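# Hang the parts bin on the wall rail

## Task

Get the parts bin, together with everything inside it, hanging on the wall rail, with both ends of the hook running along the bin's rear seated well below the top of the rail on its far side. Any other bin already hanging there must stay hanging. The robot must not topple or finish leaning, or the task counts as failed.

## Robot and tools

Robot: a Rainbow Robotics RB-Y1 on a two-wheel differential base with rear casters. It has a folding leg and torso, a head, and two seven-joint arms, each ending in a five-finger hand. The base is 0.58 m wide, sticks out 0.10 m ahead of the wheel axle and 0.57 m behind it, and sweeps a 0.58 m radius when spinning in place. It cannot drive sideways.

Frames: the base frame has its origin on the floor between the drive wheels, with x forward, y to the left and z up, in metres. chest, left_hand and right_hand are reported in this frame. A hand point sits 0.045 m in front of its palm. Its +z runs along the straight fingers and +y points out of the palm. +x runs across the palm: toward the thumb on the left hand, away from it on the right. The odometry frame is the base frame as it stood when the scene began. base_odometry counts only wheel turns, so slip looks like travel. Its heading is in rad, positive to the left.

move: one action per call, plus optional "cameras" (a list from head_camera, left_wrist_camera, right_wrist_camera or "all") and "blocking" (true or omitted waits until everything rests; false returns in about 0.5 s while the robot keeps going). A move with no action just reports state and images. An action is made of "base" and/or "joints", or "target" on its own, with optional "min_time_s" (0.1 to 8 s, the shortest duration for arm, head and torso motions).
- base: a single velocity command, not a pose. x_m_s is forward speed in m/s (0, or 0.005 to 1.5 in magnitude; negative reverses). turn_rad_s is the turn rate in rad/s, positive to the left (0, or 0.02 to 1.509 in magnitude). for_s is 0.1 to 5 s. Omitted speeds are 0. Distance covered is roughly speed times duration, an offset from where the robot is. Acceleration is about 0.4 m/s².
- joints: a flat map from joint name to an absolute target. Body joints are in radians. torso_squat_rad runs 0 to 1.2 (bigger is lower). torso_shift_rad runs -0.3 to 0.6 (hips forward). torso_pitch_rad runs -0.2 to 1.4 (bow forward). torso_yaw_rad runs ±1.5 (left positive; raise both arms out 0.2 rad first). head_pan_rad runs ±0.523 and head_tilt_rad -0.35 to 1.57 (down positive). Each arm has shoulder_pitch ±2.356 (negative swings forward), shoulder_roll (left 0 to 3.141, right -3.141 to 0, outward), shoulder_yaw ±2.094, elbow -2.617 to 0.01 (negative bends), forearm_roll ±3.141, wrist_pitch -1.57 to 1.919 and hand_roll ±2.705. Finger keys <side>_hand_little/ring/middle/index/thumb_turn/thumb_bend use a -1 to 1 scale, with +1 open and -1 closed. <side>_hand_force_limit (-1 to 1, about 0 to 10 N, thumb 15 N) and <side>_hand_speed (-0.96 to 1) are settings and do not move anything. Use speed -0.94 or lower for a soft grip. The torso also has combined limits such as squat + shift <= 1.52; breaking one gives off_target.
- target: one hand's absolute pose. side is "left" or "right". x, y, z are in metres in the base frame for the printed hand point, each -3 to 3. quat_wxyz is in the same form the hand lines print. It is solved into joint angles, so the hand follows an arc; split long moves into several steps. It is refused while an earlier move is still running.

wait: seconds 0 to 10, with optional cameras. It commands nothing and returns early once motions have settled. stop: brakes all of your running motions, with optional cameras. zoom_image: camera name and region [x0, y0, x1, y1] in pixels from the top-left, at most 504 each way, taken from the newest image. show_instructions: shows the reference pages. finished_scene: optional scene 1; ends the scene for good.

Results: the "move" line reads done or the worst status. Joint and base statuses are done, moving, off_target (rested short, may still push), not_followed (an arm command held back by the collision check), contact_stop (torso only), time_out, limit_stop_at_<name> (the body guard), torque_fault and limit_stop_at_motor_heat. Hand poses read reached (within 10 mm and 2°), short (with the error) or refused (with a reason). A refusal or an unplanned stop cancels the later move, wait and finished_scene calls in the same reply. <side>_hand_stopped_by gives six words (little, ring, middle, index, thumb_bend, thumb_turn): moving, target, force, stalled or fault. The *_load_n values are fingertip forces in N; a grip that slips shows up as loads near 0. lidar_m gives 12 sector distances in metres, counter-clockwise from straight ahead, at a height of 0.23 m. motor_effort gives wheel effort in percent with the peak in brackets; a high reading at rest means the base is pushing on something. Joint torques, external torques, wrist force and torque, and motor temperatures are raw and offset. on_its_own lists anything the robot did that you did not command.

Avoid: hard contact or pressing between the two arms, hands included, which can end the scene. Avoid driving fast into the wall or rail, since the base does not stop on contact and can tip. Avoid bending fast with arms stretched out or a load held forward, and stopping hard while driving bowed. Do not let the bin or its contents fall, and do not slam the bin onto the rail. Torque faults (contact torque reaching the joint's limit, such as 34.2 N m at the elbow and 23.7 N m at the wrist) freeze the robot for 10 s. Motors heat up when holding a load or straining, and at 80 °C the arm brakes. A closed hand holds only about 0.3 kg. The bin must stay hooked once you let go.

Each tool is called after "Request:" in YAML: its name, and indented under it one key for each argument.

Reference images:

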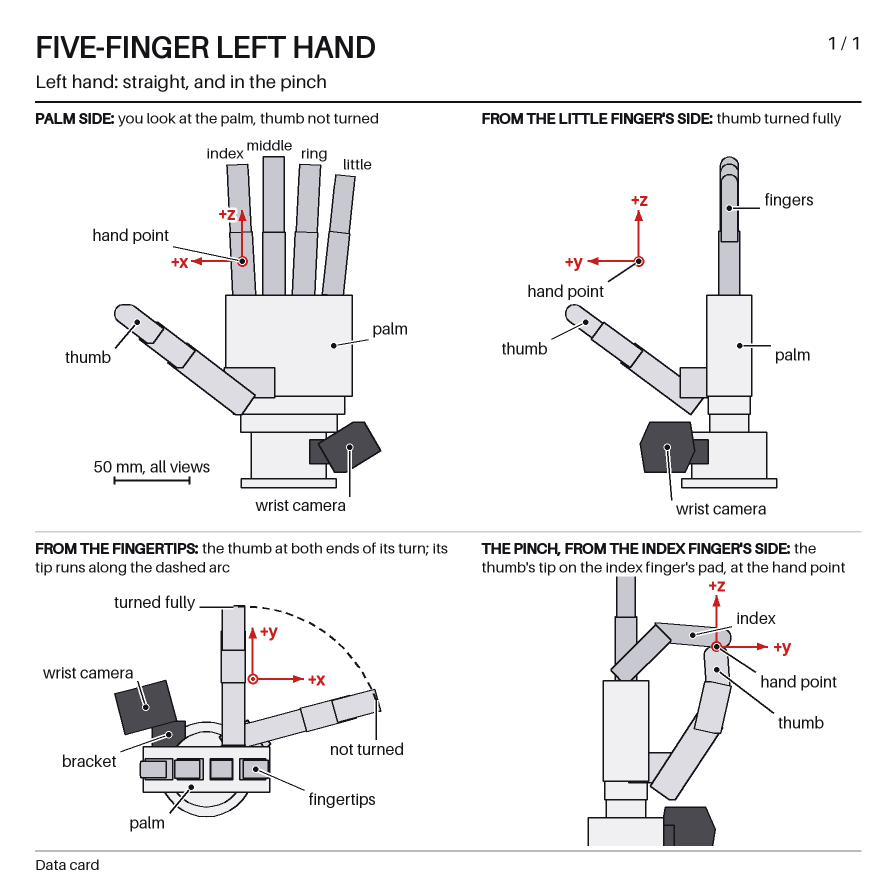

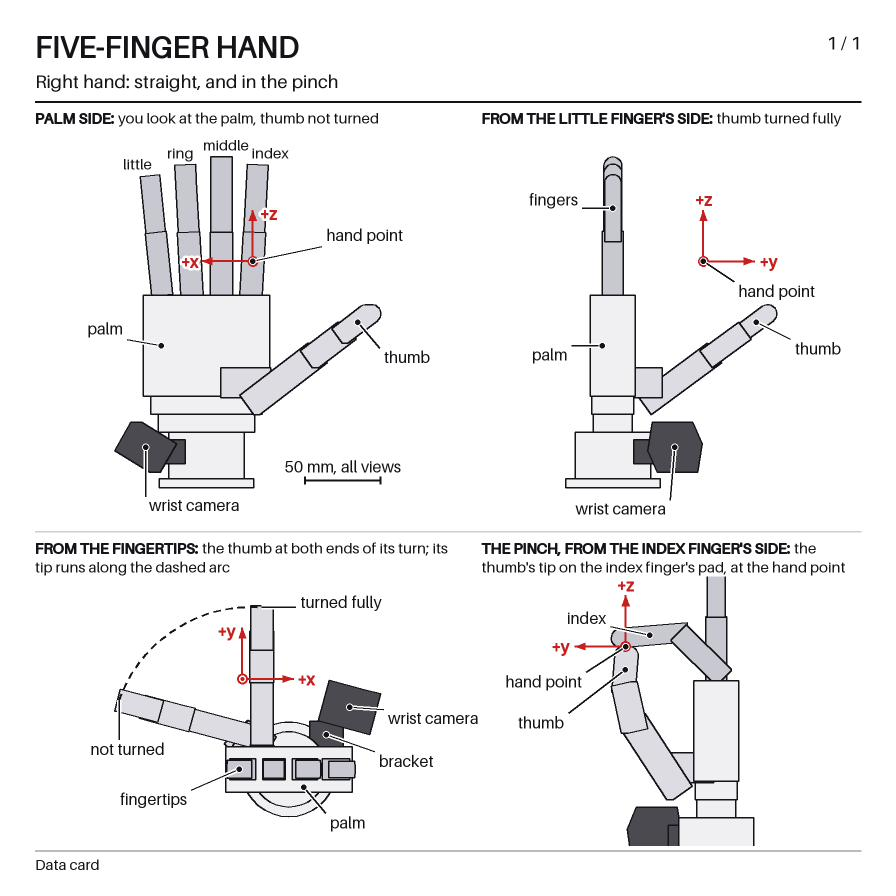

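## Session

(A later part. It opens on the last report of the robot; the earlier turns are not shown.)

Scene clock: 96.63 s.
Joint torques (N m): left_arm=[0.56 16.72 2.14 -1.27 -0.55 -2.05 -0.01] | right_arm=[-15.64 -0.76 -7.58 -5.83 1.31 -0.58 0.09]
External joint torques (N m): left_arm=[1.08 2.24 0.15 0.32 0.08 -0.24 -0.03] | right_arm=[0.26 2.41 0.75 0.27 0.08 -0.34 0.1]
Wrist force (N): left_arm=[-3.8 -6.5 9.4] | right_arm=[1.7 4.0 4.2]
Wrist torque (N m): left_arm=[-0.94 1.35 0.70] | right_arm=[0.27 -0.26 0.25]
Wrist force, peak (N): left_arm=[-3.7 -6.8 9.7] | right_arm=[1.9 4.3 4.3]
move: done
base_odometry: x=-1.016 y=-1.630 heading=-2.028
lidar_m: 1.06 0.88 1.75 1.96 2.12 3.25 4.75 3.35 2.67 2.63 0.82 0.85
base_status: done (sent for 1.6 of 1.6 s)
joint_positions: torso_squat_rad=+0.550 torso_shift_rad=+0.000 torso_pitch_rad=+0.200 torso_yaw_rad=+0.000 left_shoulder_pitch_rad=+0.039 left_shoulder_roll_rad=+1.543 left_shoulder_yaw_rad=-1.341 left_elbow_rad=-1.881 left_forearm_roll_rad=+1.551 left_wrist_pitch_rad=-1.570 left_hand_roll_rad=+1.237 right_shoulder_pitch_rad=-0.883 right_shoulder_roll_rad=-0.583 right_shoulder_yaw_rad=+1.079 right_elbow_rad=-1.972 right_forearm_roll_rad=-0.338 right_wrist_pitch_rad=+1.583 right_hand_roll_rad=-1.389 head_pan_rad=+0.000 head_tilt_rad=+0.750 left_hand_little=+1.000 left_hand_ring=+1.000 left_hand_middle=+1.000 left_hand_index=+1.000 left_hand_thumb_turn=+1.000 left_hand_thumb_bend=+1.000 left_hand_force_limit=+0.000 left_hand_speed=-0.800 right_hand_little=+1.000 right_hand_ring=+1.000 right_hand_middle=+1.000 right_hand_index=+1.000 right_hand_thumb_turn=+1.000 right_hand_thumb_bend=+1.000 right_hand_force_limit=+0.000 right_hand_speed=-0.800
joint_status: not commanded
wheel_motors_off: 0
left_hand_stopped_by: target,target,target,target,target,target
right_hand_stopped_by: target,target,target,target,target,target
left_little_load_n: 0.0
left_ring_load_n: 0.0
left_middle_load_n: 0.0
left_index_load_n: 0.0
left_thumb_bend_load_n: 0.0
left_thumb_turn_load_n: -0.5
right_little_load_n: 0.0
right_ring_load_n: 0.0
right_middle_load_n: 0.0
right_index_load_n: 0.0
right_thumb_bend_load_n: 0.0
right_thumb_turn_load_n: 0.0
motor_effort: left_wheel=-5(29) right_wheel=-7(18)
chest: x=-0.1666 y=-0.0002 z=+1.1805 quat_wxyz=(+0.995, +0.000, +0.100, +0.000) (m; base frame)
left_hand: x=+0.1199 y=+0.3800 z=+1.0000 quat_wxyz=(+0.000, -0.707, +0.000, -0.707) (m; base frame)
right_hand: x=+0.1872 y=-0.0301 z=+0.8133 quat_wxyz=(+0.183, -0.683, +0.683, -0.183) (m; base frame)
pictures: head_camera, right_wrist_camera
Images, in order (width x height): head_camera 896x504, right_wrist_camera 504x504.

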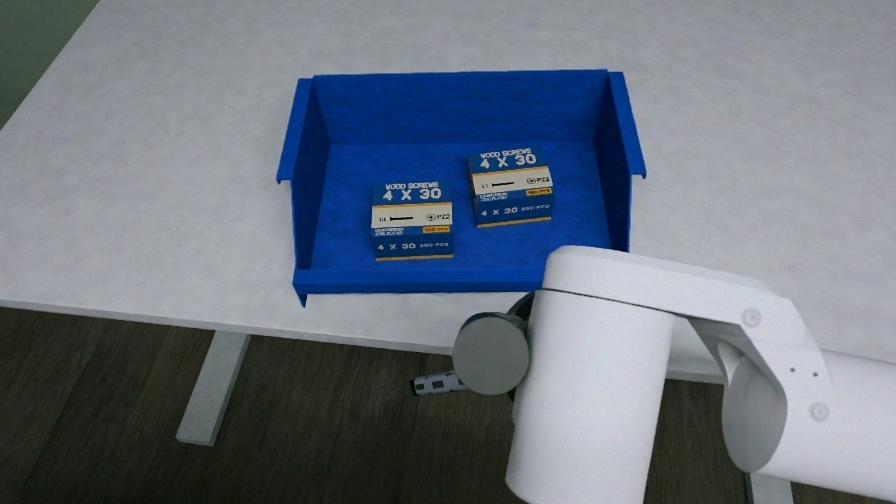

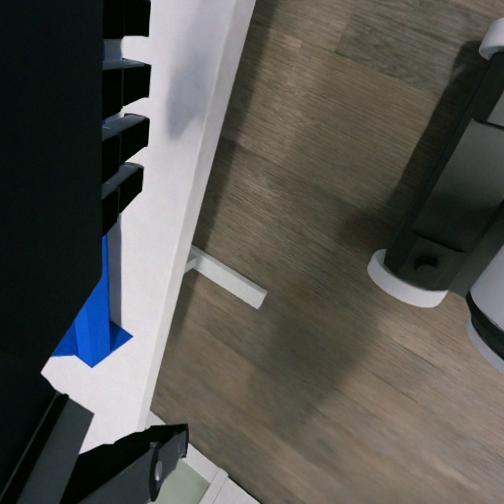

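Request:
move:
  target: {"side": "right", "x": 0.187, "y": -0.03, "z": 0.78, "quat_wxyz": [0.183, -0.683, 0.683, -0.183]}
  min_time_s: 1.5

Request:
move:
  target: {"side": "right", "x": 0.187, "y": -0.03, "z": 0.765, "quat_wxyz": [0.183, -0.683, 0.683, -0.183]}
  min_time_s: 1.5
  cameras: ["head_camera"]

Scene clock: 99.60 s.
Joint torques (N m): left_arm=[0.8 16.66 2.38 -1.26 -0.49 -2.07 -0.04] | right_arm=[-14.8 0.34 -6.68 -5.69 1.52 -0.54 -0.14]
External joint torques (N m): left_arm=[1.32 2.18 0.39 0.32 0.14 -0.26 -0.06] | right_arm=[0.81 3.18 1.37 0.68 0.3 -0.31 -0.14]
Wrist force (N): left_arm=[-3.7 -6.6 8.7] | right_arm=[2.0 4.3 4.1]
Wrist torque (N m): left_arm=[-0.85 1.32 0.69] | right_arm=[0.31 -0.32 0.17]
Wrist force, peak (N): left_arm=[-4.3 -6.7 9.2] | right_arm=[2.1 4.5 4.5]
move: done
base_odometry: x=-1.016 y=-1.630 heading=-2.028
lidar_m: 1.07 0.88 1.75 1.96 2.13 3.24 4.74 3.36 2.67 2.63 0.82 0.85
base_status: not commanded
joint_positions: torso_squat_rad=+0.550 torso_shift_rad=+0.000 torso_pitch_rad=+0.200 torso_yaw_rad=+0.000 left_shoulder_pitch_rad=+0.039 left_shoulder_roll_rad=+1.543 left_shoulder_yaw_rad=-1.341 left_elbow_rad=-1.881 left_forearm_roll_rad=+1.551 left_wrist_pitch_rad=-1.570 left_hand_roll_rad=+1.237 right_shoulder_pitch_rad=-0.844 right_shoulder_roll_rad=-0.561 right_shoulder_yaw_rad=+1.122 right_elbow_rad=-1.883 right_forearm_roll_rad=-0.278 right_wrist_pitch_rad=+1.490 right_hand_roll_rad=-1.394 head_pan_rad=+0.000 head_tilt_rad=+0.750 left_hand_little=+1.000 left_hand_ring=+1.000 left_hand_middle=+1.000 left_hand_index=+1.000 left_hand_thumb_turn=+1.000 left_hand_thumb_bend=+1.000 left_hand_force_limit=+0.000 left_hand_speed=-0.800 right_hand_little=+1.000 right_hand_ring=+1.000 right_hand_middle=+1.000 right_hand_index=+1.000 right_hand_thumb_turn=+1.000 right_hand_thumb_bend=+1.000 right_hand_force_limit=+0.000 right_hand_speed=-0.800
joint_status: all done
wheel_motors_off: 0
left_hand_stopped_by: target,target,target,target,target,target
right_hand_stopped_by: target,target,target,target,target,target
left_little_load_n: 0.0
left_ring_load_n: 0.0
left_middle_load_n: 0.0
left_index_load_n: 0.5
left_thumb_bend_load_n: 0.0
left_thumb_turn_load_n: 0.0
right_little_load_n: 0.0
right_ring_load_n: 0.0
right_middle_load_n: 0.0
right_index_load_n: 0.0
right_thumb_bend_load_n: -0.5
right_thumb_turn_load_n: 0.0
motor_effort: left_wheel=-5(6) right_wheel=-8(8)
chest: x=-0.1666 y=-0.0002 z=+1.1805 quat_wxyz=(+0.995, +0.000, +0.100, +0.000) (m; base frame)
left_hand: x=+0.1199 y=+0.3800 z=+1.0000 quat_wxyz=(+0.000, -0.707, +0.000, -0.707) (m; base frame)
right_hand: x=+0.1872 y=-0.0302 z=+0.7804 quat_wxyz=(+0.183, -0.683, +0.683, -0.183) (m; base frame)
right_hand_status: reached (checked arc, planned for 1.5 s): 1 mm and 0.0 deg off.
pictures: none

Scene clock: 101.43 s.
Joint torques (N m): left_arm=[0.52 16.38 2.36 -1.39 -0.61 -1.95 0.04] | right_arm=[-14.39 0.23 -6.73 -5.71 1.37 -0.79 -0.31]
External joint torques (N m): left_arm=[1.04 1.91 0.37 0.19 0.02 -0.14 0.01] | right_arm=[1.11 2.9 1.16 0.75 0.15 -0.56 -0.3]
Wrist force (N): left_arm=[-4.4 -6.5 8.7] | right_arm=[1.7 4.0 4.3]
Wrist torque (N m): left_arm=[-0.90 1.43 0.64] | right_arm=[0.25 -0.26 0.15]
Wrist force, peak (N): left_arm=[-4.0 -7.1 9.2] | right_arm=[2.0 4.5 4.3]
move: done
base_odometry: x=-1.016 y=-1.630 heading=-2.028
lidar_m: 1.07 0.87 1.77 1.96 2.12 3.24 4.75 3.35 2.66 2.62 0.81 0.86
base_status: not commanded
joint_positions: torso_squat_rad=+0.550 torso_shift_rad=+0.000 torso_pitch_rad=+0.200 torso_yaw_rad=+0.000 left_shoulder_pitch_rad=+0.039 left_shoulder_roll_rad=+1.543 left_shoulder_yaw_rad=-1.341 left_elbow_rad=-1.881 left_forearm_roll_rad=+1.551 left_wrist_pitch_rad=-1.570 left_hand_roll_rad=+1.237 right_shoulder_pitch_rad=-0.829 right_shoulder_roll_rad=-0.548 right_shoulder_yaw_rad=+1.140 right_elbow_rad=-1.837 right_forearm_roll_rad=-0.253 right_wrist_pitch_rad=+1.447 right_hand_roll_rad=-1.397 head_pan_rad=+0.000 head_tilt_rad=+0.750 left_hand_little=+1.000 left_hand_ring=+1.000 left_hand_middle=+1.000 left_hand_index=+1.000 left_hand_thumb_turn=+1.000 left_hand_thumb_bend=+1.000 left_hand_force_limit=+0.000 left_hand_speed=-0.800 right_hand_little=+1.000 right_hand_ring=+1.000 right_hand_middle=+1.000 right_hand_index=+1.000 right_hand_thumb_turn=+1.000 right_hand_thumb_bend=+1.000 right_hand_force_limit=+0.000 right_hand_speed=-0.800
joint_status: all done
wheel_motors_off: 0
left_hand_stopped_by: target,target,target,target,target,target
right_hand_stopped_by: target,target,target,target,target,target
left_little_load_n: 0.0
left_ring_load_n: 0.0
left_middle_load_n: 0.0
left_index_load_n: 0.0
left_thumb_bend_load_n: 0.0
left_thumb_turn_load_n: 0.0
right_little_load_n: 0.0
right_ring_load_n: 0.0
right_middle_load_n: 0.0
right_index_load_n: 0.0
right_thumb_bend_load_n: 0.0
right_thumb_turn_load_n: 0.0
motor_effort: left_wheel=-5(6) right_wheel=-7(9)
chest: x=-0.1666 y=-0.0002 z=+1.1805 quat_wxyz=(+0.995, +0.000, +0.100, +0.000) (m; base frame)
left_hand: x=+0.1199 y=+0.3800 z=+1.0000 quat_wxyz=(+0.000, -0.707, +0.000, -0.707) (m; base frame)
right_hand: x=+0.1874 y=-0.0301 z=+0.7653 quat_wxyz=(+0.183, -0.683, +0.683, -0.183) (m; base frame)
right_hand_status: reached (checked arc, planned for 1.5 s): 0 mm and 0.0 deg off.
pictures: head_camera
Images, in order (width x height): head_camera 896x504.

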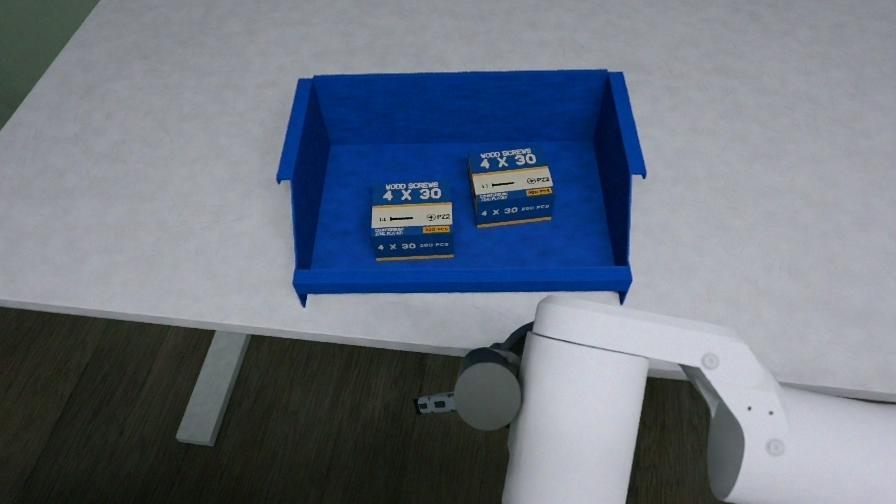

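Request:
move:
  target: {"side": "right", "x": 0.203, "y": -0.03, "z": 0.765, "quat_wxyz": [0.183, -0.683, 0.683, -0.183]}
  min_time_s: 1.0
  cameras: ["right_wrist_camera"]

Request:
move:
  target: {"side": "right", "x": 0.203, "y": -0.03, "z": 0.752, "quat_wxyz": [0.183, -0.683, 0.683, -0.183]}
  min_time_s: 1.5
  cameras: ["right_wrist_camera"]

Scene clock: 103.33 s.
Joint torques (N m): left_arm=[0.63 16.97 2 -1.24 -0.66 -2.01 -0.09] | right_arm=[-16.94 -0.17 -9.7 -5.75 0.84 -0.57 0.09]
External joint torques (N m): left_arm=[1.14 2.49 0.01 0.34 -0.03 -0.2 -0.12] | right_arm=[-0.75 2.72 -1.63 0.56 -0.37 -0.31 0.09]
Wrist force (N): left_arm=[-4.3 -6.3 9.2] | right_arm=[1.8 4.3 4.0]
Wrist torque (N m): left_arm=[-0.85 1.40 0.65] | right_arm=[0.31 -0.26 0.27]
Wrist force, peak (N): left_arm=[-4.4 -6.8 9.3] | right_arm=[1.8 4.7 4.1]
move: done
base_odometry: x=-1.016 y=-1.630 heading=-2.028
lidar_m: 1.07 0.88 1.74 1.96 2.13 3.24 4.74 3.36 2.67 2.62 0.82 0.86
base_status: not commanded
joint_positions: torso_squat_rad=+0.550 torso_shift_rad=+0.000 torso_pitch_rad=+0.200 torso_yaw_rad=+0.000 left_shoulder_pitch_rad=+0.039 left_shoulder_roll_rad=+1.543 left_shoulder_yaw_rad=-1.341 left_elbow_rad=-1.881 left_forearm_roll_rad=+1.551 left_wrist_pitch_rad=-1.570 left_hand_roll_rad=+1.237 right_shoulder_pitch_rad=-0.852 right_shoulder_roll_rad=-0.540 right_shoulder_yaw_rad=+1.122 right_elbow_rad=-1.779 right_forearm_roll_rad=-0.280 right_wrist_pitch_rad=+1.413 right_hand_roll_rad=-1.369 head_pan_rad=+0.000 head_tilt_rad=+0.750 left_hand_little=+1.000 left_hand_ring=+1.000 left_hand_middle=+1.000 left_hand_index=+1.000 left_hand_thumb_turn=+1.000 left_hand_thumb_bend=+1.000 left_hand_force_limit=+0.000 left_hand_speed=-0.800 right_hand_little=+1.000 right_hand_ring=+1.000 right_hand_middle=+1.000 right_hand_index=+1.000 right_hand_thumb_turn=+1.000 right_hand_thumb_bend=+1.000 right_hand_force_limit=+0.000 right_hand_speed=-0.800
joint_status: all done
wheel_motors_off: 0
left_hand_stopped_by: target,target,target,target,target,target
right_hand_stopped_by: target,target,target,target,target,target
left_little_load_n: 0.0
left_ring_load_n: 0.0
left_middle_load_n: 0.0
left_index_load_n: 0.0
left_thumb_bend_load_n: 0.0
left_thumb_turn_load_n: 0.0
right_little_load_n: 0.0
right_ring_load_n: 0.0
right_middle_load_n: 0.0
right_index_load_n: 0.0
right_thumb_bend_load_n: 0.0
right_thumb_turn_load_n: 0.0
motor_effort: left_wheel=-5(6) right_wheel=-8(9)
chest: x=-0.1666 y=-0.0002 z=+1.1805 quat_wxyz=(+0.995, +0.000, +0.100, +0.000) (m; base frame)
left_hand: x=+0.1199 y=+0.3800 z=+1.0000 quat_wxyz=(+0.000, -0.707, +0.000, -0.707) (m; base frame)
right_hand: x=+0.2030 y=-0.0302 z=+0.7650 quat_wxyz=(+0.183, -0.683, +0.683, -0.183) (m; base frame)
right_hand_status: reached (checked arc, planned for 1.0 s): 0 mm and 0.0 deg off.
pictures: right_wrist_camera
Images, in order (width x height): right_wrist_camera 504x504.

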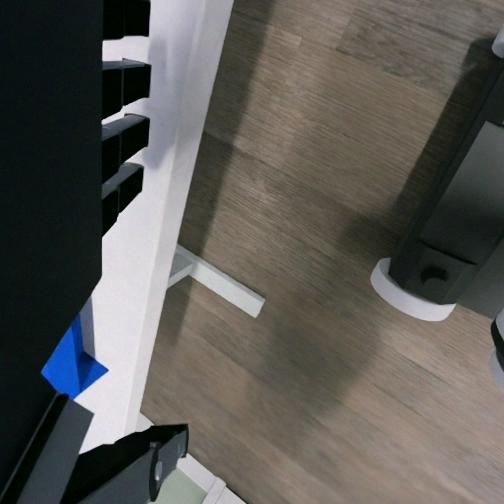

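Scene clock: 105.17 s.
Joint torques (N m): left_arm=[0.61 16.41 2.15 -1.12 -0.57 -2.18 -0.09] | right_arm=[-14.84 -0.29 -7.27 -5.78 1.54 -0.87 -0.32]
External joint torques (N m): left_arm=[1.12 1.94 0.16 0.46 0.06 -0.37 -0.11] | right_arm=[1.26 2.44 0.66 0.57 0.34 -0.61 -0.32]
Wrist force (N): left_arm=[-4.0 -6.0 8.6] | right_arm=[1.9 4.0 3.6]
Wrist torque (N m): left_arm=[-0.75 1.35 0.65] | right_arm=[0.30 -0.27 0.17]
Wrist force, peak (N): left_arm=[-4.1 -6.6 9.5] | right_arm=[2.2 4.5 4.0]
move: done
base_odometry: x=-1.016 y=-1.630 heading=-2.028
lidar_m: 1.07 0.88 1.76 1.96 2.10 3.25 4.75 3.36 2.65 2.62 0.81 0.87
base_status: not commanded
joint_positions: torso_squat_rad=+0.550 torso_shift_rad=+0.000 torso_pitch_rad=+0.200 torso_yaw_rad=+0.000 left_shoulder_pitch_rad=+0.039 left_shoulder_roll_rad=+1.543 left_shoulder_yaw_rad=-1.341 left_elbow_rad=-1.881 left_forearm_roll_rad=+1.551 left_wrist_pitch_rad=-1.570 left_hand_roll_rad=+1.237 right_shoulder_pitch_rad=-0.840 right_shoulder_roll_rad=-0.527 right_shoulder_yaw_rad=+1.135 right_elbow_rad=-1.737 right_forearm_roll_rad=-0.260 right_wrist_pitch_rad=+1.375 right_hand_roll_rad=-1.372 head_pan_rad=+0.000 head_tilt_rad=+0.750 left_hand_little=+1.000 left_hand_ring=+1.000 left_hand_middle=+1.000 left_hand_index=+1.000 left_hand_thumb_turn=+1.000 left_hand_thumb_bend=+1.000 left_hand_force_limit=+0.000 left_hand_speed=-0.800 right_hand_little=+1.000 right_hand_ring=+1.000 right_hand_middle=+1.000 right_hand_index=+1.000 right_hand_thumb_turn=+1.000 right_hand_thumb_bend=+1.000 right_hand_force_limit=+0.000 right_hand_speed=-0.800
joint_status: all done
wheel_motors_off: 0
left_hand_stopped_by: target,target,target,target,target,target
right_hand_stopped_by: target,target,target,target,target,target
left_little_load_n: 0.0
left_ring_load_n: 0.0
left_middle_load_n: 0.0
left_index_load_n: 0.0
left_thumb_bend_load_n: 0.0
left_thumb_turn_load_n: 0.0
right_little_load_n: 0.0
right_ring_load_n: 0.0
right_middle_load_n: 0.0
right_index_load_n: 0.0
right_thumb_bend_load_n: 0.0
right_thumb_turn_load_n: -0.5
motor_effort: left_wheel=-5(6) right_wheel=-6(8)
chest: x=-0.1666 y=-0.0002 z=+1.1805 quat_wxyz=(+0.995, +0.000, +0.100, +0.000) (m; base frame)
left_hand: x=+0.1199 y=+0.3800 z=+1.0000 quat_wxyz=(+0.000, -0.707, +0.000, -0.707) (m; base frame)
right_hand: x=+0.2034 y=-0.0301 z=+0.7523 quat_wxyz=(+0.183, -0.683, +0.683, -0.183) (m; base frame)
right_hand_status: reached (checked arc, planned for 1.5 s): 1 mm and 0.0 deg off.
pictures: right_wrist_camera
Images, in order (width x height): right_wrist_camera 504x504.

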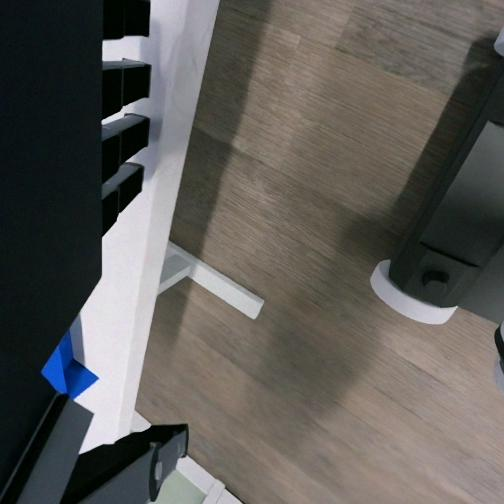

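Request:
move:
  target: {"side": "right", "x": 0.205, "y": -0.03, "z": 0.742, "quat_wxyz": [0.183, -0.683, 0.683, -0.183]}
  min_time_s: 1.5

Request:
move:
  target: {"side": "right", "x": 0.205, "y": -0.03, "z": 0.732, "quat_wxyz": [0.183, -0.683, 0.683, -0.183]}
  min_time_s: 1.5
  cameras: ["right_wrist_camera"]

Scene clock: 107.27 s.
Joint torques (N m): left_arm=[0.63 16.62 2.55 -1.24 -0.66 -2 -0.12] | right_arm=[-3.4 -0.24 0.93 4.39 -1.73 -1.84 0.3]
External joint torques (N m): left_arm=[1.17 2.14 0.55 0.34 -0.03 -0.19 -0.14] | right_arm=[12.77 2.42 8.79 10.74 -2.93 -1.58 0.3]
Wrist force (N): left_arm=[-4.1 -6.6 9.0] | right_arm=[9.1 -4.5 -48.1]
Wrist torque (N m): left_arm=[-0.90 1.39 0.66] | right_arm=[3.98 1.32 0.43]
Wrist force, peak (N): left_arm=[-4.3 -6.9 9.4] | right_arm=[9.3 -4.8 -48.5]
move: done
base_odometry: x=-1.016 y=-1.630 heading=-2.028
lidar_m: 1.07 0.88 1.75 1.96 2.12 3.24 4.75 3.36 2.67 2.63 0.83 0.86
base_status: not commanded
joint_positions: torso_squat_rad=+0.550 torso_shift_rad=-0.001 torso_pitch_rad=+0.199 torso_yaw_rad=+0.000 left_shoulder_pitch_rad=+0.039 left_shoulder_roll_rad=+1.543 left_shoulder_yaw_rad=-1.341 left_elbow_rad=-1.881 left_forearm_roll_rad=+1.551 left_wrist_pitch_rad=-1.570 left_hand_roll_rad=+1.237 right_shoulder_pitch_rad=-0.836 right_shoulder_roll_rad=-0.516 right_shoulder_yaw_rad=+1.141 right_elbow_rad=-1.702 right_forearm_roll_rad=-0.247 right_wrist_pitch_rad=+1.345 right_hand_roll_rad=-1.371 head_pan_rad=+0.000 head_tilt_rad=+0.750 left_hand_little=+1.000 left_hand_ring=+1.000 left_hand_middle=+1.000 left_hand_index=+1.000 left_hand_thumb_turn=+1.000 left_hand_thumb_bend=+1.000 left_hand_force_limit=+0.000 left_hand_speed=-0.800 right_hand_little=+1.000 right_hand_ring=+1.000 right_hand_middle=+1.000 right_hand_index=+1.000 right_hand_thumb_turn=+1.000 right_hand_thumb_bend=+1.000 right_hand_force_limit=+0.000 right_hand_speed=-0.800
joint_status: all done
wheel_motors_off: 0
left_hand_stopped_by: target,target,target,target,target,target
right_hand_stopped_by: target,target,target,target,target,target
left_little_load_n: -0.5
left_ring_load_n: 0.0
left_middle_load_n: 0.0
left_index_load_n: 0.0
left_thumb_bend_load_n: -0.5
left_thumb_turn_load_n: -0.5
right_little_load_n: 0.0
right_ring_load_n: 0.0
right_middle_load_n: 1.0
right_index_load_n: 0.0
right_thumb_bend_load_n: 0.0
right_thumb_turn_load_n: 0.0
motor_effort: left_wheel=-5(6) right_wheel=-5(9)
chest: x=-0.1672 y=-0.0002 z=+1.1806 quat_wxyz=(+0.995, +0.000, +0.099, +0.000) (m; base frame)
left_hand: x=+0.1195 y=+0.3800 z=+1.0004 quat_wxyz=(+0.000, -0.707, +0.000, -0.707) (m; base frame)
right_hand: x=+0.2064 y=-0.0291 z=+0.7454 quat_wxyz=(+0.186, -0.683, +0.682, -0.184) (m; base frame)
right_hand_status: reached (checked arc, planned for 1.5 s): 4 mm and 0.4 deg off.
pictures: none

Scene clock: 109.10 s.
Joint torques (N m): left_arm=[0.29 16.4 2.37 -1.41 -0.67 -2.1 -0.03] | right_arm=[18.71 -0.37 16.44 19.05 -10.39 -2.59 -0.03]
External joint torques (N m): left_arm=[0.87 1.9 0.35 0.17 -0.04 -0.28 -0.05] | right_arm=[35 2.17 24.23 25.4 -11.6 -2.31 -0.03]
Wrist force (N): left_arm=[-4.1 -6.7 8.7] | right_arm=[18.1 -28.4 -122.7]
Wrist torque (N m): left_arm=[-0.91 1.38 0.66] | right_arm=[9.94 3.53 0.41]
Wrist force, peak (N): left_arm=[-4.0 -6.6 9.5] | right_arm=[18.2 -26.8 -125.2]
move: done
base_odometry: x=-1.016 y=-1.630 heading=-2.028
lidar_m: 1.07 0.89 1.76 1.96 2.11 3.25 4.75 3.36 2.66 2.63 0.83 0.85
base_status: not commanded
joint_positions: torso_squat_rad=+0.550 torso_shift_rad=-0.002 torso_pitch_rad=+0.196 torso_yaw_rad=+0.000 left_shoulder_pitch_rad=+0.039 left_shoulder_roll_rad=+1.543 left_shoulder_yaw_rad=-1.341 left_elbow_rad=-1.881 left_forearm_roll_rad=+1.551 left_wrist_pitch_rad=-1.570 left_hand_roll_rad=+1.237 right_shoulder_pitch_rad=-0.834 right_shoulder_roll_rad=-0.501 right_shoulder_yaw_rad=+1.147 right_elbow_rad=-1.663 right_forearm_roll_rad=-0.232 right_wrist_pitch_rad=+1.311 right_hand_roll_rad=-1.372 head_pan_rad=+0.000 head_tilt_rad=+0.750 left_hand_little=+1.000 left_hand_ring=+1.000 left_hand_middle=+1.000 left_hand_index=+1.000 left_hand_thumb_turn=+1.000 left_hand_thumb_bend=+1.000 left_hand_force_limit=+0.000 left_hand_speed=-0.800 right_hand_little=+1.000 right_hand_ring=+1.000 right_hand_middle=+1.001 right_hand_index=+1.000 right_hand_thumb_turn=+1.000 right_hand_thumb_bend=+1.000 right_hand_force_limit=+0.000 right_hand_speed=-0.800
joint_status: all done
wheel_motors_off: 0
left_hand_stopped_by: target,target,target,target,target,target
right_hand_stopped_by: target,target,target,target,target,target
left_little_load_n: 0.0
left_ring_load_n: 0.0
left_middle_load_n: 0.0
left_index_load_n: 0.0
left_thumb_bend_load_n: 0.0
left_thumb_turn_load_n: 0.0
right_little_load_n: 0.0
right_ring_load_n: 0.0
right_middle_load_n: 5.5
right_index_load_n: 0.0
right_thumb_bend_load_n: 0.0
right_thumb_turn_load_n: 0.0
motor_effort: left_wheel=-2(5) right_wheel=-1(8)
chest: x=-0.1686 y=-0.0001 z=+1.1806 quat_wxyz=(+0.995, +0.000, +0.098, +0.000) (m; base frame)
left_hand: x=+0.1187 y=+0.3799 z=+1.0011 quat_wxyz=(+0.000, -0.706, +0.000, -0.708) (m; base frame)
right_hand: x=+0.2105 y=-0.0266 z=+0.7393 quat_wxyz=(+0.191, -0.682, +0.681, -0.186) (m; base frame)
right_hand_status: reached (checked arc, planned for 1.5 s): 10 mm and 1.1 deg off.
pictures: right_wrist_camera
Images, in order (width x height): right_wrist_camera 504x504.

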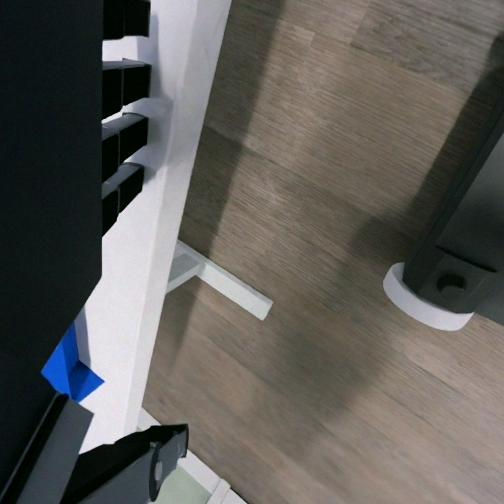

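Request:
move:
  target: {"side": "right", "x": 0.2, "y": -0.05, "z": 0.80, "quat_wxyz": [0.183, -0.683, 0.683, -0.183]}
  min_time_s: 1.0

Request:
move:
  target: {"side": "right", "x": 0.12, "y": -0.38, "z": 1.0, "quat_wxyz": [0.7071, 0, 0.7071, 0]}
  min_time_s: 2.5
  cameras: ["all"]

Request:
zoom_image:
  camera: "head_camera"
  region: [270, 180, 470, 340]

Scene clock: 111.47 s.
Joint torques (N m): left_arm=[0.7 16.59 2.37 -1.15 -0.6 -2 -0.1] | right_arm=[-16.95 -3.34 -9.57 -6.58 1.05 -0.33 0.08]
External joint torques (N m): left_arm=[1.22 2.11 0.38 0.43 0.03 -0.19 -0.13] | right_arm=[-0.83 0.78 -1.04 -0.59 -0.15 -0.06 0.09]
Wrist force (N): left_arm=[-3.6 -6.3 8.9] | right_arm=[2.5 4.0 3.4]
Wrist torque (N m): left_arm=[-0.87 1.28 0.67] | right_arm=[0.31 -0.38 0.29]
Wrist force, peak (N): left_arm=[-4.0 -6.8 9.5] | right_arm=[18.0 -28.4 -123.5]
move: done
base_odometry: x=-1.016 y=-1.630 heading=-2.028
lidar_m: 1.08 0.87 1.76 1.96 2.12 3.25 4.75 3.36 2.66 2.63 0.80 0.86
base_status: not commanded
joint_positions: torso_squat_rad=+0.550 torso_shift_rad=+0.000 torso_pitch_rad=+0.200 torso_yaw_rad=+0.000 left_shoulder_pitch_rad=+0.039 left_shoulder_roll_rad=+1.543 left_shoulder_yaw_rad=-1.341 left_elbow_rad=-1.881 left_forearm_roll_rad=+1.551 left_wrist_pitch_rad=-1.570 left_hand_roll_rad=+1.237 right_shoulder_pitch_rad=-0.866 right_shoulder_roll_rad=-0.635 right_shoulder_yaw_rad=+1.075 right_elbow_rad=-1.923 right_forearm_roll_rad=-0.352 right_wrist_pitch_rad=+1.485 right_hand_roll_rad=-1.357 head_pan_rad=+0.000 head_tilt_rad=+0.750 left_hand_little=+1.000 left_hand_ring=+1.000 left_hand_middle=+1.000 left_hand_index=+1.000 left_hand_thumb_turn=+1.000 left_hand_thumb_bend=+1.000 left_hand_force_limit=+0.000 left_hand_speed=-0.800 right_hand_little=+1.000 right_hand_ring=+1.000 right_hand_middle=+1.000 right_hand_index=+1.000 right_hand_thumb_turn=+1.000 right_hand_thumb_bend=+1.000 right_hand_force_limit=+0.000 right_hand_speed=-0.800
joint_status: all done
wheel_motors_off: 0
left_hand_stopped_by: target,target,target,target,target,target
right_hand_stopped_by: target,target,target,target,target,target
left_little_load_n: 0.0
left_ring_load_n: 0.0
left_middle_load_n: 0.0
left_index_load_n: 0.0
left_thumb_bend_load_n: 0.0
left_thumb_turn_load_n: 0.0
right_little_load_n: 0.0
right_ring_load_n: 0.0
right_middle_load_n: 0.0
right_index_load_n: 0.0
right_thumb_bend_load_n: 0.0
right_thumb_turn_load_n: 0.0
motor_effort: left_wheel=-4(4) right_wheel=-9(11)
chest: x=-0.1668 y=-0.0001 z=+1.1805 quat_wxyz=(+0.995, +0.000, +0.100, +0.000) (m; base frame)
left_hand: x=+0.1198 y=+0.3801 z=+1.0001 quat_wxyz=(+0.000, -0.707, +0.000, -0.707) (m; base frame)
right_hand: x=+0.2006 y=-0.0497 z=+0.7986 quat_wxyz=(+0.182, -0.683, +0.683, -0.182) (m; base frame)
right_hand_status: reached (checked arc, planned for 1.0 s): 1 mm and 0.2 deg off.
pictures: none

Scene clock: 114.30 s.
Joint torques (N m): left_arm=[0.62 16.47 2.35 -1.04 -0.59 -2.05 -0.09] | right_arm=[-0.96 -15.44 -1.92 -1.5 1.06 -1.86 -0.18]
External joint torques (N m): left_arm=[1.14 1.99 0.36 0.54 0.04 -0.23 -0.12] | right_arm=[-0.4 2.1 0.35 -0.05 0.35 0.2 -0.16]
Wrist force (N): left_arm=[-3.8 -6.6 9.2] | right_arm=[8.4 1.4 -1.3]
Wrist torque (N m): left_arm=[-0.93 1.36 0.70] | right_arm=[0.40 -0.64 0.53]
Wrist force, peak (N): left_arm=[-4.6 -6.8 9.2] | right_arm=[8.6 1.1 -1.8]
move: done
base_odometry: x=-1.016 y=-1.630 heading=-2.028
lidar_m: 1.07 0.87 1.75 1.97 2.11 3.24 4.75 3.36 2.67 2.63 0.82 0.87
base_status: not commanded
joint_positions: torso_squat_rad=+0.550 torso_shift_rad=+0.000 torso_pitch_rad=+0.200 torso_yaw_rad=+0.000 left_shoulder_pitch_rad=+0.039 left_shoulder_roll_rad=+1.543 left_shoulder_yaw_rad=-1.341 left_elbow_rad=-1.881 left_forearm_roll_rad=+1.551 left_wrist_pitch_rad=-1.570 left_hand_roll_rad=+1.237 right_shoulder_pitch_rad=+0.031 right_shoulder_roll_rad=-1.551 right_shoulder_yaw_rad=+1.352 right_elbow_rad=-1.886 right_forearm_roll_rad=-1.555 right_wrist_pitch_rad=-1.570 right_hand_roll_rad=-1.237 head_pan_rad=+0.000 head_tilt_rad=+0.750 left_hand_little=+1.000 left_hand_ring=+1.000 left_hand_middle=+1.000 left_hand_index=+1.000 left_hand_thumb_turn=+1.000 left_hand_thumb_bend=+1.000 left_hand_force_limit=+0.000 left_hand_speed=-0.800 right_hand_little=+1.000 right_hand_ring=+1.000 right_hand_middle=+1.000 right_hand_index=+1.000 right_hand_thumb_turn=+1.000 right_hand_thumb_bend=+1.000 right_hand_force_limit=+0.000 right_hand_speed=-0.800
joint_status: all done
wheel_motors_off: 0
left_hand_stopped_by: target,target,target,target,target,target
right_hand_stopped_by: target,target,target,target,target,target
left_little_load_n: 0.0
left_ring_load_n: 0.0
left_middle_load_n: 0.0
left_index_load_n: 0.0
left_thumb_bend_load_n: 0.0
left_thumb_turn_load_n: 0.0
right_little_load_n: 0.0
right_ring_load_n: 0.0
right_middle_load_n: 0.0
right_index_load_n: 0.0
right_thumb_bend_load_n: 0.0
right_thumb_turn_load_n: 0.0
motor_effort: left_wheel=-4(4) right_wheel=-7(10)
chest: x=-0.1667 y=-0.0001 z=+1.1805 quat_wxyz=(+0.995, +0.000, +0.100, +0.000) (m; base frame)
left_hand: x=+0.1198 y=+0.3801 z=+1.0001 quat_wxyz=(+0.000, -0.707, +0.000, -0.707) (m; base frame)
right_hand: x=+0.1199 y=-0.3809 z=+1.0003 quat_wxyz=(+0.705, +0.000, +0.709, +0.000) (m; base frame)
right_hand_status: reached (checked arc, planned for 2.5 s): 1 mm and 0.3 deg off.
pictures: head_camera, left_wrist_camera, right_wrist_camera
Images, in order (width x height): head_camera 896x504, left_wrist_camera 504x504, right_wrist_camera 504x504.

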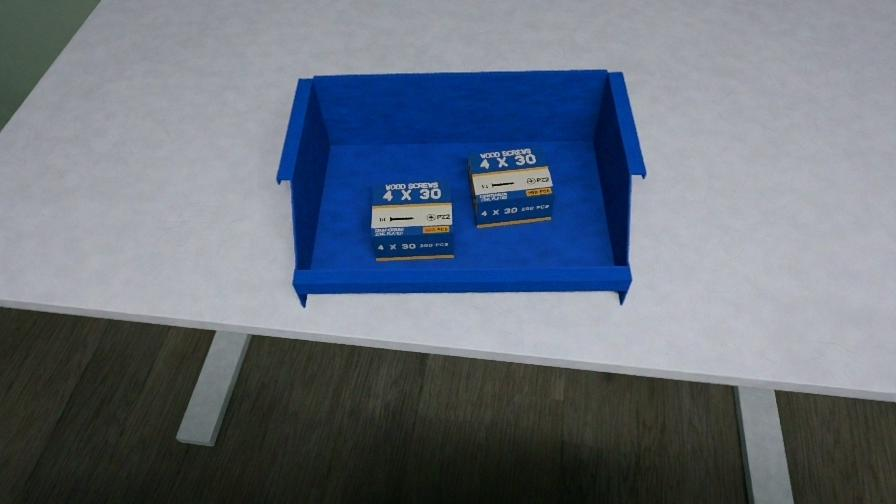

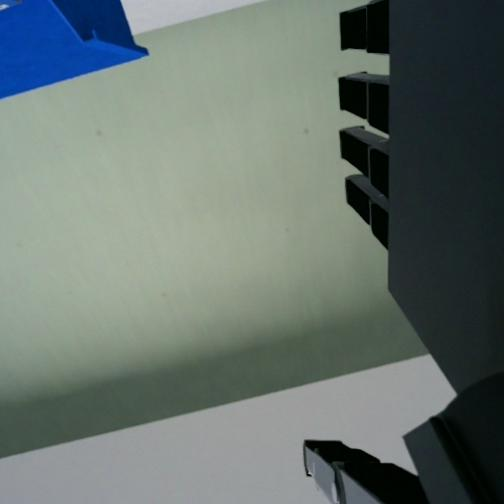

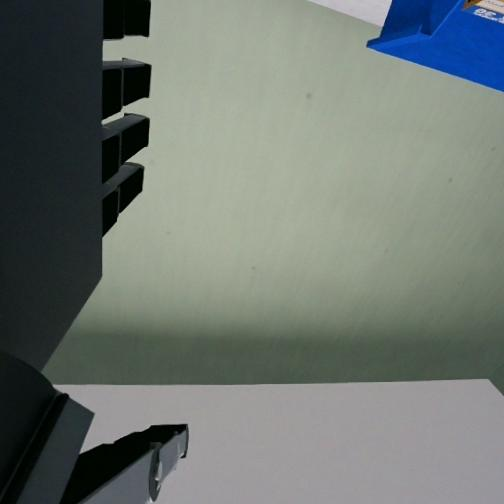

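Scaled by 2.520 from the camera's 896x504 image, which has a finer 1280x720 frame.

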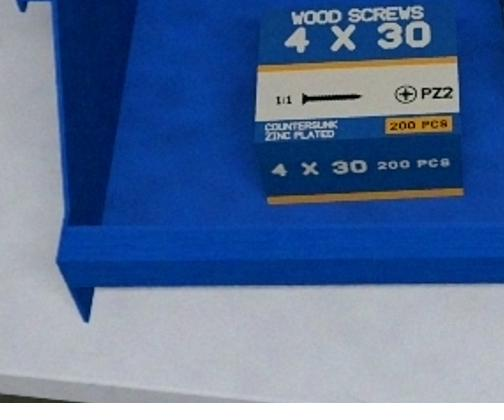

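Request:
move:
  joints: {"right_shoulder_pitch_rad": -0.2, "right_shoulder_roll_rad": -0.35, "right_shoulder_yaw_rad": 0, "right_elbow_rad": -1.9, "right_forearm_roll_rad": 0, "right_wrist_pitch_rad": 0.5, "right_hand_roll_rad": -1.57, "left_shoulder_pitch_rad": -0.2, "left_shoulder_roll_rad": 0.35, "left_shoulder_yaw_rad": 0, "left_elbow_rad": -1.9, "left_forearm_roll_rad": 0, "left_wrist_pitch_rad": 0.5, "left_hand_roll_rad": 1.57, "torso_pitch_rad": 0}
  min_time_s: 3
  cameras: ["head_camera"]

Scene clock: 123.50 s.
Joint torques (N m): left_arm=[-16.48 4.81 4.44 -8.97 -0.29 -2.04 0.17] | right_arm=[-15.11 -3.3 -4.93 -10.2 0.57 -1.87 -0.09]
External joint torques (N m): left_arm=[-3.39 -0.49 0.6 -0.23 -0.08 -0.24 0.15] | right_arm=[-0.2 3.34 -0.68 -0.41 0.09 0.17 -0.07]
Wrist force (N): left_arm=[-3.4 -4.0 8.9] | right_arm=[7.9 3.2 -1.5]
Wrist torque (N m): left_arm=[-0.63 1.29 0.66] | right_arm=[0.53 -0.58 0.45]
Wrist force, peak (N): left_arm=[-4.0 -7.7 9.1] | right_arm=[8.7 2.1 -2.9]
move: done
base_odometry: x=-1.016 y=-1.630 heading=-2.028
lidar_m: 1.07 0.87 1.75 1.96 2.13 3.25 4.74 3.36 2.65 2.63 0.81 0.85
base_status: not commanded
joint_positions: torso_squat_rad=+0.550 torso_shift_rad=+0.000 torso_pitch_rad=+0.000 torso_yaw_rad=+0.000 left_shoulder_pitch_rad=-0.199 left_shoulder_roll_rad=+0.350 left_shoulder_yaw_rad=+0.000 left_elbow_rad=-1.900 left_forearm_roll_rad=+0.000 left_wrist_pitch_rad=+0.500 left_hand_roll_rad=+1.570 right_shoulder_pitch_rad=-0.200 right_shoulder_roll_rad=-0.350 right_shoulder_yaw_rad=+0.000 right_elbow_rad=-1.900 right_forearm_roll_rad=+0.000 right_wrist_pitch_rad=+0.500 right_hand_roll_rad=-1.570 head_pan_rad=+0.000 head_tilt_rad=+0.750 left_hand_little=+1.000 left_hand_ring=+1.000 left_hand_middle=+1.000 left_hand_index=+1.000 left_hand_thumb_turn=+1.000 left_hand_thumb_bend=+1.000 left_hand_force_limit=+0.000 left_hand_speed=-0.800 right_hand_little=+1.000 right_hand_ring=+1.000 right_hand_middle=+1.000 right_hand_index=+1.000 right_hand_thumb_turn=+1.000 right_hand_thumb_bend=+1.000 right_hand_force_limit=+0.000 right_hand_speed=-0.800
joint_status: all done
wheel_motors_off: 0
left_hand_stopped_by: target,target,target,target,target,target
right_hand_stopped_by: target,target,target,target,target,target
left_little_load_n: 0.0
left_ring_load_n: 0.0
left_middle_load_n: 0.0
left_index_load_n: 0.0
left_thumb_bend_load_n: 0.0
left_thumb_turn_load_n: 0.0
right_little_load_n: 0.0
right_ring_load_n: 0.0
right_middle_load_n: 0.0
right_index_load_n: 0.0
right_thumb_bend_load_n: 0.0
right_thumb_turn_load_n: 0.0
motor_effort: left_wheel=-4(5) right_wheel=-9(10)
chest: x=-0.2281 y=-0.0001 z=+1.1867 quat_wxyz=(+1.000, +0.000, +0.000, +0.000) (m; base frame)
left_hand: x=+0.3694 y=+0.2056 z=+1.1301 quat_wxyz=(+0.122, -0.686, +0.125, -0.706) (m; base frame)
right_hand: x=+0.3695 y=-0.2058 z=+1.1305 quat_wxyz=(+0.706, -0.125, +0.686, -0.122) (m; base frame)
pictures: head_camera
Images, in order (width x height): head_camera 896x504.

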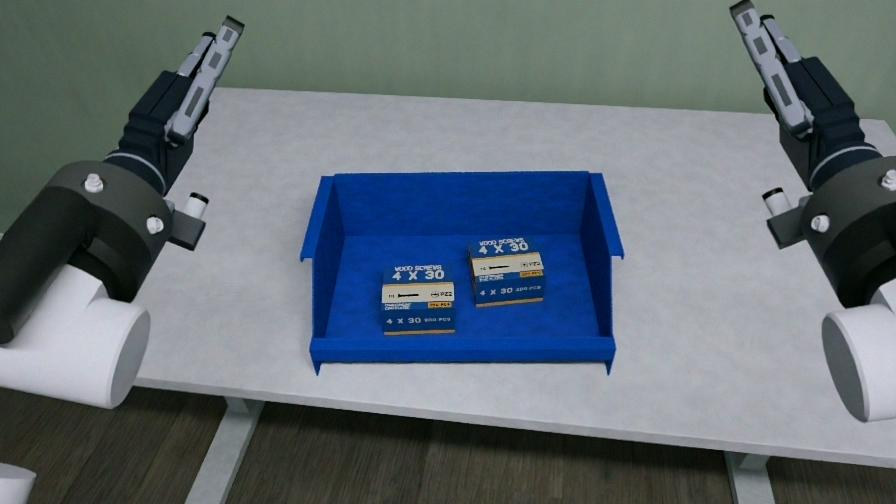

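Request:
move:
  joints: {"right_shoulder_roll_rad": -0.8, "left_shoulder_roll_rad": 0.8}
  min_time_s: 1

Request:
move:
  joints: {"torso_squat_rad": 1.1, "head_tilt_rad": 0.6}
  cameras: ["head_camera"]

Scene clock: 125.47 s.
Joint torques (N m): left_arm=[-16.38 11.24 7.7 -6.57 -0.5 -1.64 0.32] | right_arm=[-15.8 -10.36 -9.32 -7.5 0.83 -1.52 -0.04]
External joint torques (N m): left_arm=[-3.57 0.35 -0.24 -0.18 0.04 -0.3 0.3] | right_arm=[-1.27 2.86 -0.45 -0.32 0.02 0 -0.02]
Wrist force (N): left_arm=[-2.5 -2.3 8.7] | right_arm=[6.5 5.5 -1.7]
Wrist torque (N m): left_arm=[-0.51 1.25 0.67] | right_arm=[0.72 -0.50 0.44]
Wrist force, peak (N): left_arm=[-3.3 -4.8 9.4] | right_arm=[8.3 3.9 -1.5]
move: done
base_odometry: x=-1.016 y=-1.630 heading=-2.028
lidar_m: 1.06 0.87 1.76 1.96 2.12 3.25 4.74 3.36 2.66 2.62 0.82 0.83
base_status: not commanded
joint_positions: torso_squat_rad=+0.550 torso_shift_rad=+0.000 torso_pitch_rad=+0.000 torso_yaw_rad=+0.000 left_shoulder_pitch_rad=-0.199 left_shoulder_roll_rad=+0.800 left_shoulder_yaw_rad=+0.000 left_elbow_rad=-1.900 left_forearm_roll_rad=+0.000 left_wrist_pitch_rad=+0.500 left_hand_roll_rad=+1.570 right_shoulder_pitch_rad=-0.200 right_shoulder_roll_rad=-0.800 right_shoulder_yaw_rad=+0.000 right_elbow_rad=-1.900 right_forearm_roll_rad=+0.000 right_wrist_pitch_rad=+0.500 right_hand_roll_rad=-1.570 head_pan_rad=+0.000 head_tilt_rad=+0.750 left_hand_little=+1.000 left_hand_ring=+1.000 left_hand_middle=+1.000 left_hand_index=+1.000 left_hand_thumb_turn=+1.000 left_hand_thumb_bend=+1.000 left_hand_force_limit=+0.000 left_hand_speed=-0.800 right_hand_little=+1.000 right_hand_ring=+1.000 right_hand_middle=+1.000 right_hand_index=+1.000 right_hand_thumb_turn=+1.000 right_hand_thumb_bend=+1.000 right_hand_force_limit=+0.000 right_hand_speed=-0.800
joint_status: all done
wheel_motors_off: 0
left_hand_stopped_by: target,target,target,target,target,target
right_hand_stopped_by: target,target,target,target,target,target
left_little_load_n: 0.0
left_ring_load_n: 0.0
left_middle_load_n: 0.0
left_index_load_n: 0.0
left_thumb_bend_load_n: 0.0
left_thumb_turn_load_n: -0.5
right_little_load_n: 0.0
right_ring_load_n: 0.0
right_middle_load_n: 0.0
right_index_load_n: 0.0
right_thumb_bend_load_n: 0.0
right_thumb_turn_load_n: 0.0
motor_effort: left_wheel=-4(5) right_wheel=-8(9)
chest: x=-0.2281 y=-0.0001 z=+1.1867 quat_wxyz=(+1.000, +0.000, +0.000, +0.000) (m; base frame)
left_hand: x=+0.3699 y=+0.3099 z=+1.1658 quat_wxyz=(+0.300, -0.637, +0.246, -0.666) (m; base frame)
right_hand: x=+0.3699 y=-0.3101 z=+1.1662 quat_wxyz=(+0.667, -0.246, +0.637, -0.300) (m; base frame)
pictures: none

Scene clock: 128.07 s.
Joint torques (N m): left_arm=[-15.94 11.88 8.16 -6.55 -0.66 -1.56 0.15] | right_arm=[-15.03 -10.53 -8.88 -7.49 0.9 -1.61 -0.11]
External joint torques (N m): left_arm=[-3.14 0.99 0.22 -0.16 -0.12 -0.22 0.13] | right_arm=[-0.5 2.69 -0.02 -0.32 0.09 -0.09 -0.09]
Wrist force (N): left_arm=[-1.3 -2.1 8.6] | right_arm=[6.6 5.1 -1.6]
Wrist torque (N m): left_arm=[-0.46 1.05 0.71] | right_arm=[0.66 -0.52 0.44]
Wrist force, peak (N): left_arm=[-2.4 -2.3 9.3] | right_arm=[6.9 5.7 -1.9]
move: done
base_odometry: x=-1.016 y=-1.630 heading=-2.028
lidar_m: 1.07 0.87 1.76 1.96 2.13 3.24 4.74 3.36 2.66 2.62 0.82 0.86
base_status: not commanded
joint_positions: torso_squat_rad=+1.100 torso_shift_rad=+0.000 torso_pitch_rad=+0.000 torso_yaw_rad=+0.000 left_shoulder_pitch_rad=-0.199 left_shoulder_roll_rad=+0.800 left_shoulder_yaw_rad=+0.000 left_elbow_rad=-1.900 left_forearm_roll_rad=+0.000 left_wrist_pitch_rad=+0.500 left_hand_roll_rad=+1.570 right_shoulder_pitch_rad=-0.200 right_shoulder_roll_rad=-0.800 right_shoulder_yaw_rad=+0.000 right_elbow_rad=-1.900 right_forearm_roll_rad=+0.000 right_wrist_pitch_rad=+0.500 right_hand_roll_rad=-1.570 head_pan_rad=+0.000 head_tilt_rad=+0.600 left_hand_little=+1.000 left_hand_ring=+1.000 left_hand_middle=+1.000 left_hand_index=+1.000 left_hand_thumb_turn=+1.000 left_hand_thumb_bend=+1.000 left_hand_force_limit=+0.000 left_hand_speed=-0.800 right_hand_little=+1.000 right_hand_ring=+1.000 right_hand_middle=+1.000 right_hand_index=+1.000 right_hand_thumb_turn=+1.000 right_hand_thumb_bend=+1.000 right_hand_force_limit=+0.000 right_hand_speed=-0.800
joint_status: all done
wheel_motors_off: 0
left_hand_stopped_by: target,target,target,target,target,target
right_hand_stopped_by: target,target,target,target,target,target
left_little_load_n: 0.0
left_ring_load_n: 0.0
left_middle_load_n: 0.0
left_index_load_n: -0.5
left_thumb_bend_load_n: 0.0
left_thumb_turn_load_n: 0.0
right_little_load_n: 0.0
right_ring_load_n: 0.0
right_middle_load_n: 0.0
right_index_load_n: 0.0
right_thumb_bend_load_n: 0.0
right_thumb_turn_load_n: 0.0
motor_effort: left_wheel=-4(5) right_wheel=-7(10)
chest: x=-0.2281 y=-0.0001 z=+0.9074 quat_wxyz=(+1.000, +0.000, +0.000, +0.000) (m; base frame)
left_hand: x=+0.3699 y=+0.3099 z=+0.8867 quat_wxyz=(+0.300, -0.637, +0.246, -0.666) (m; base frame)
right_hand: x=+0.3699 y=-0.3101 z=+0.8871 quat_wxyz=(+0.667, -0.246, +0.637, -0.300) (m; base frame)
pictures: head_camera
Images, in order (width x height): head_camera 896x504.

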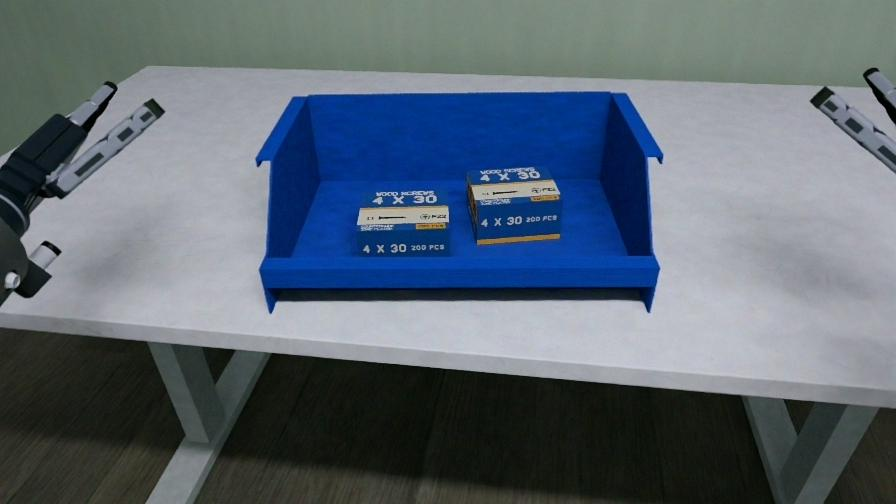

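Request:
zoom_image:
  camera: "head_camera"
  region: [240, 80, 680, 330]

Scaled by 1.145 from the camera's 896x504 image, which has a finer 1280x720 frame.

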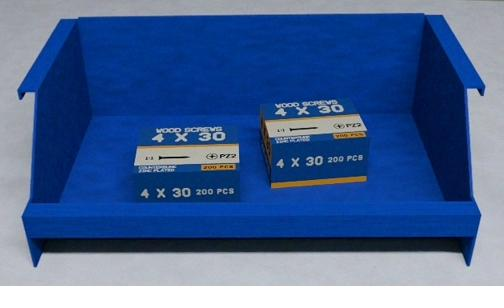

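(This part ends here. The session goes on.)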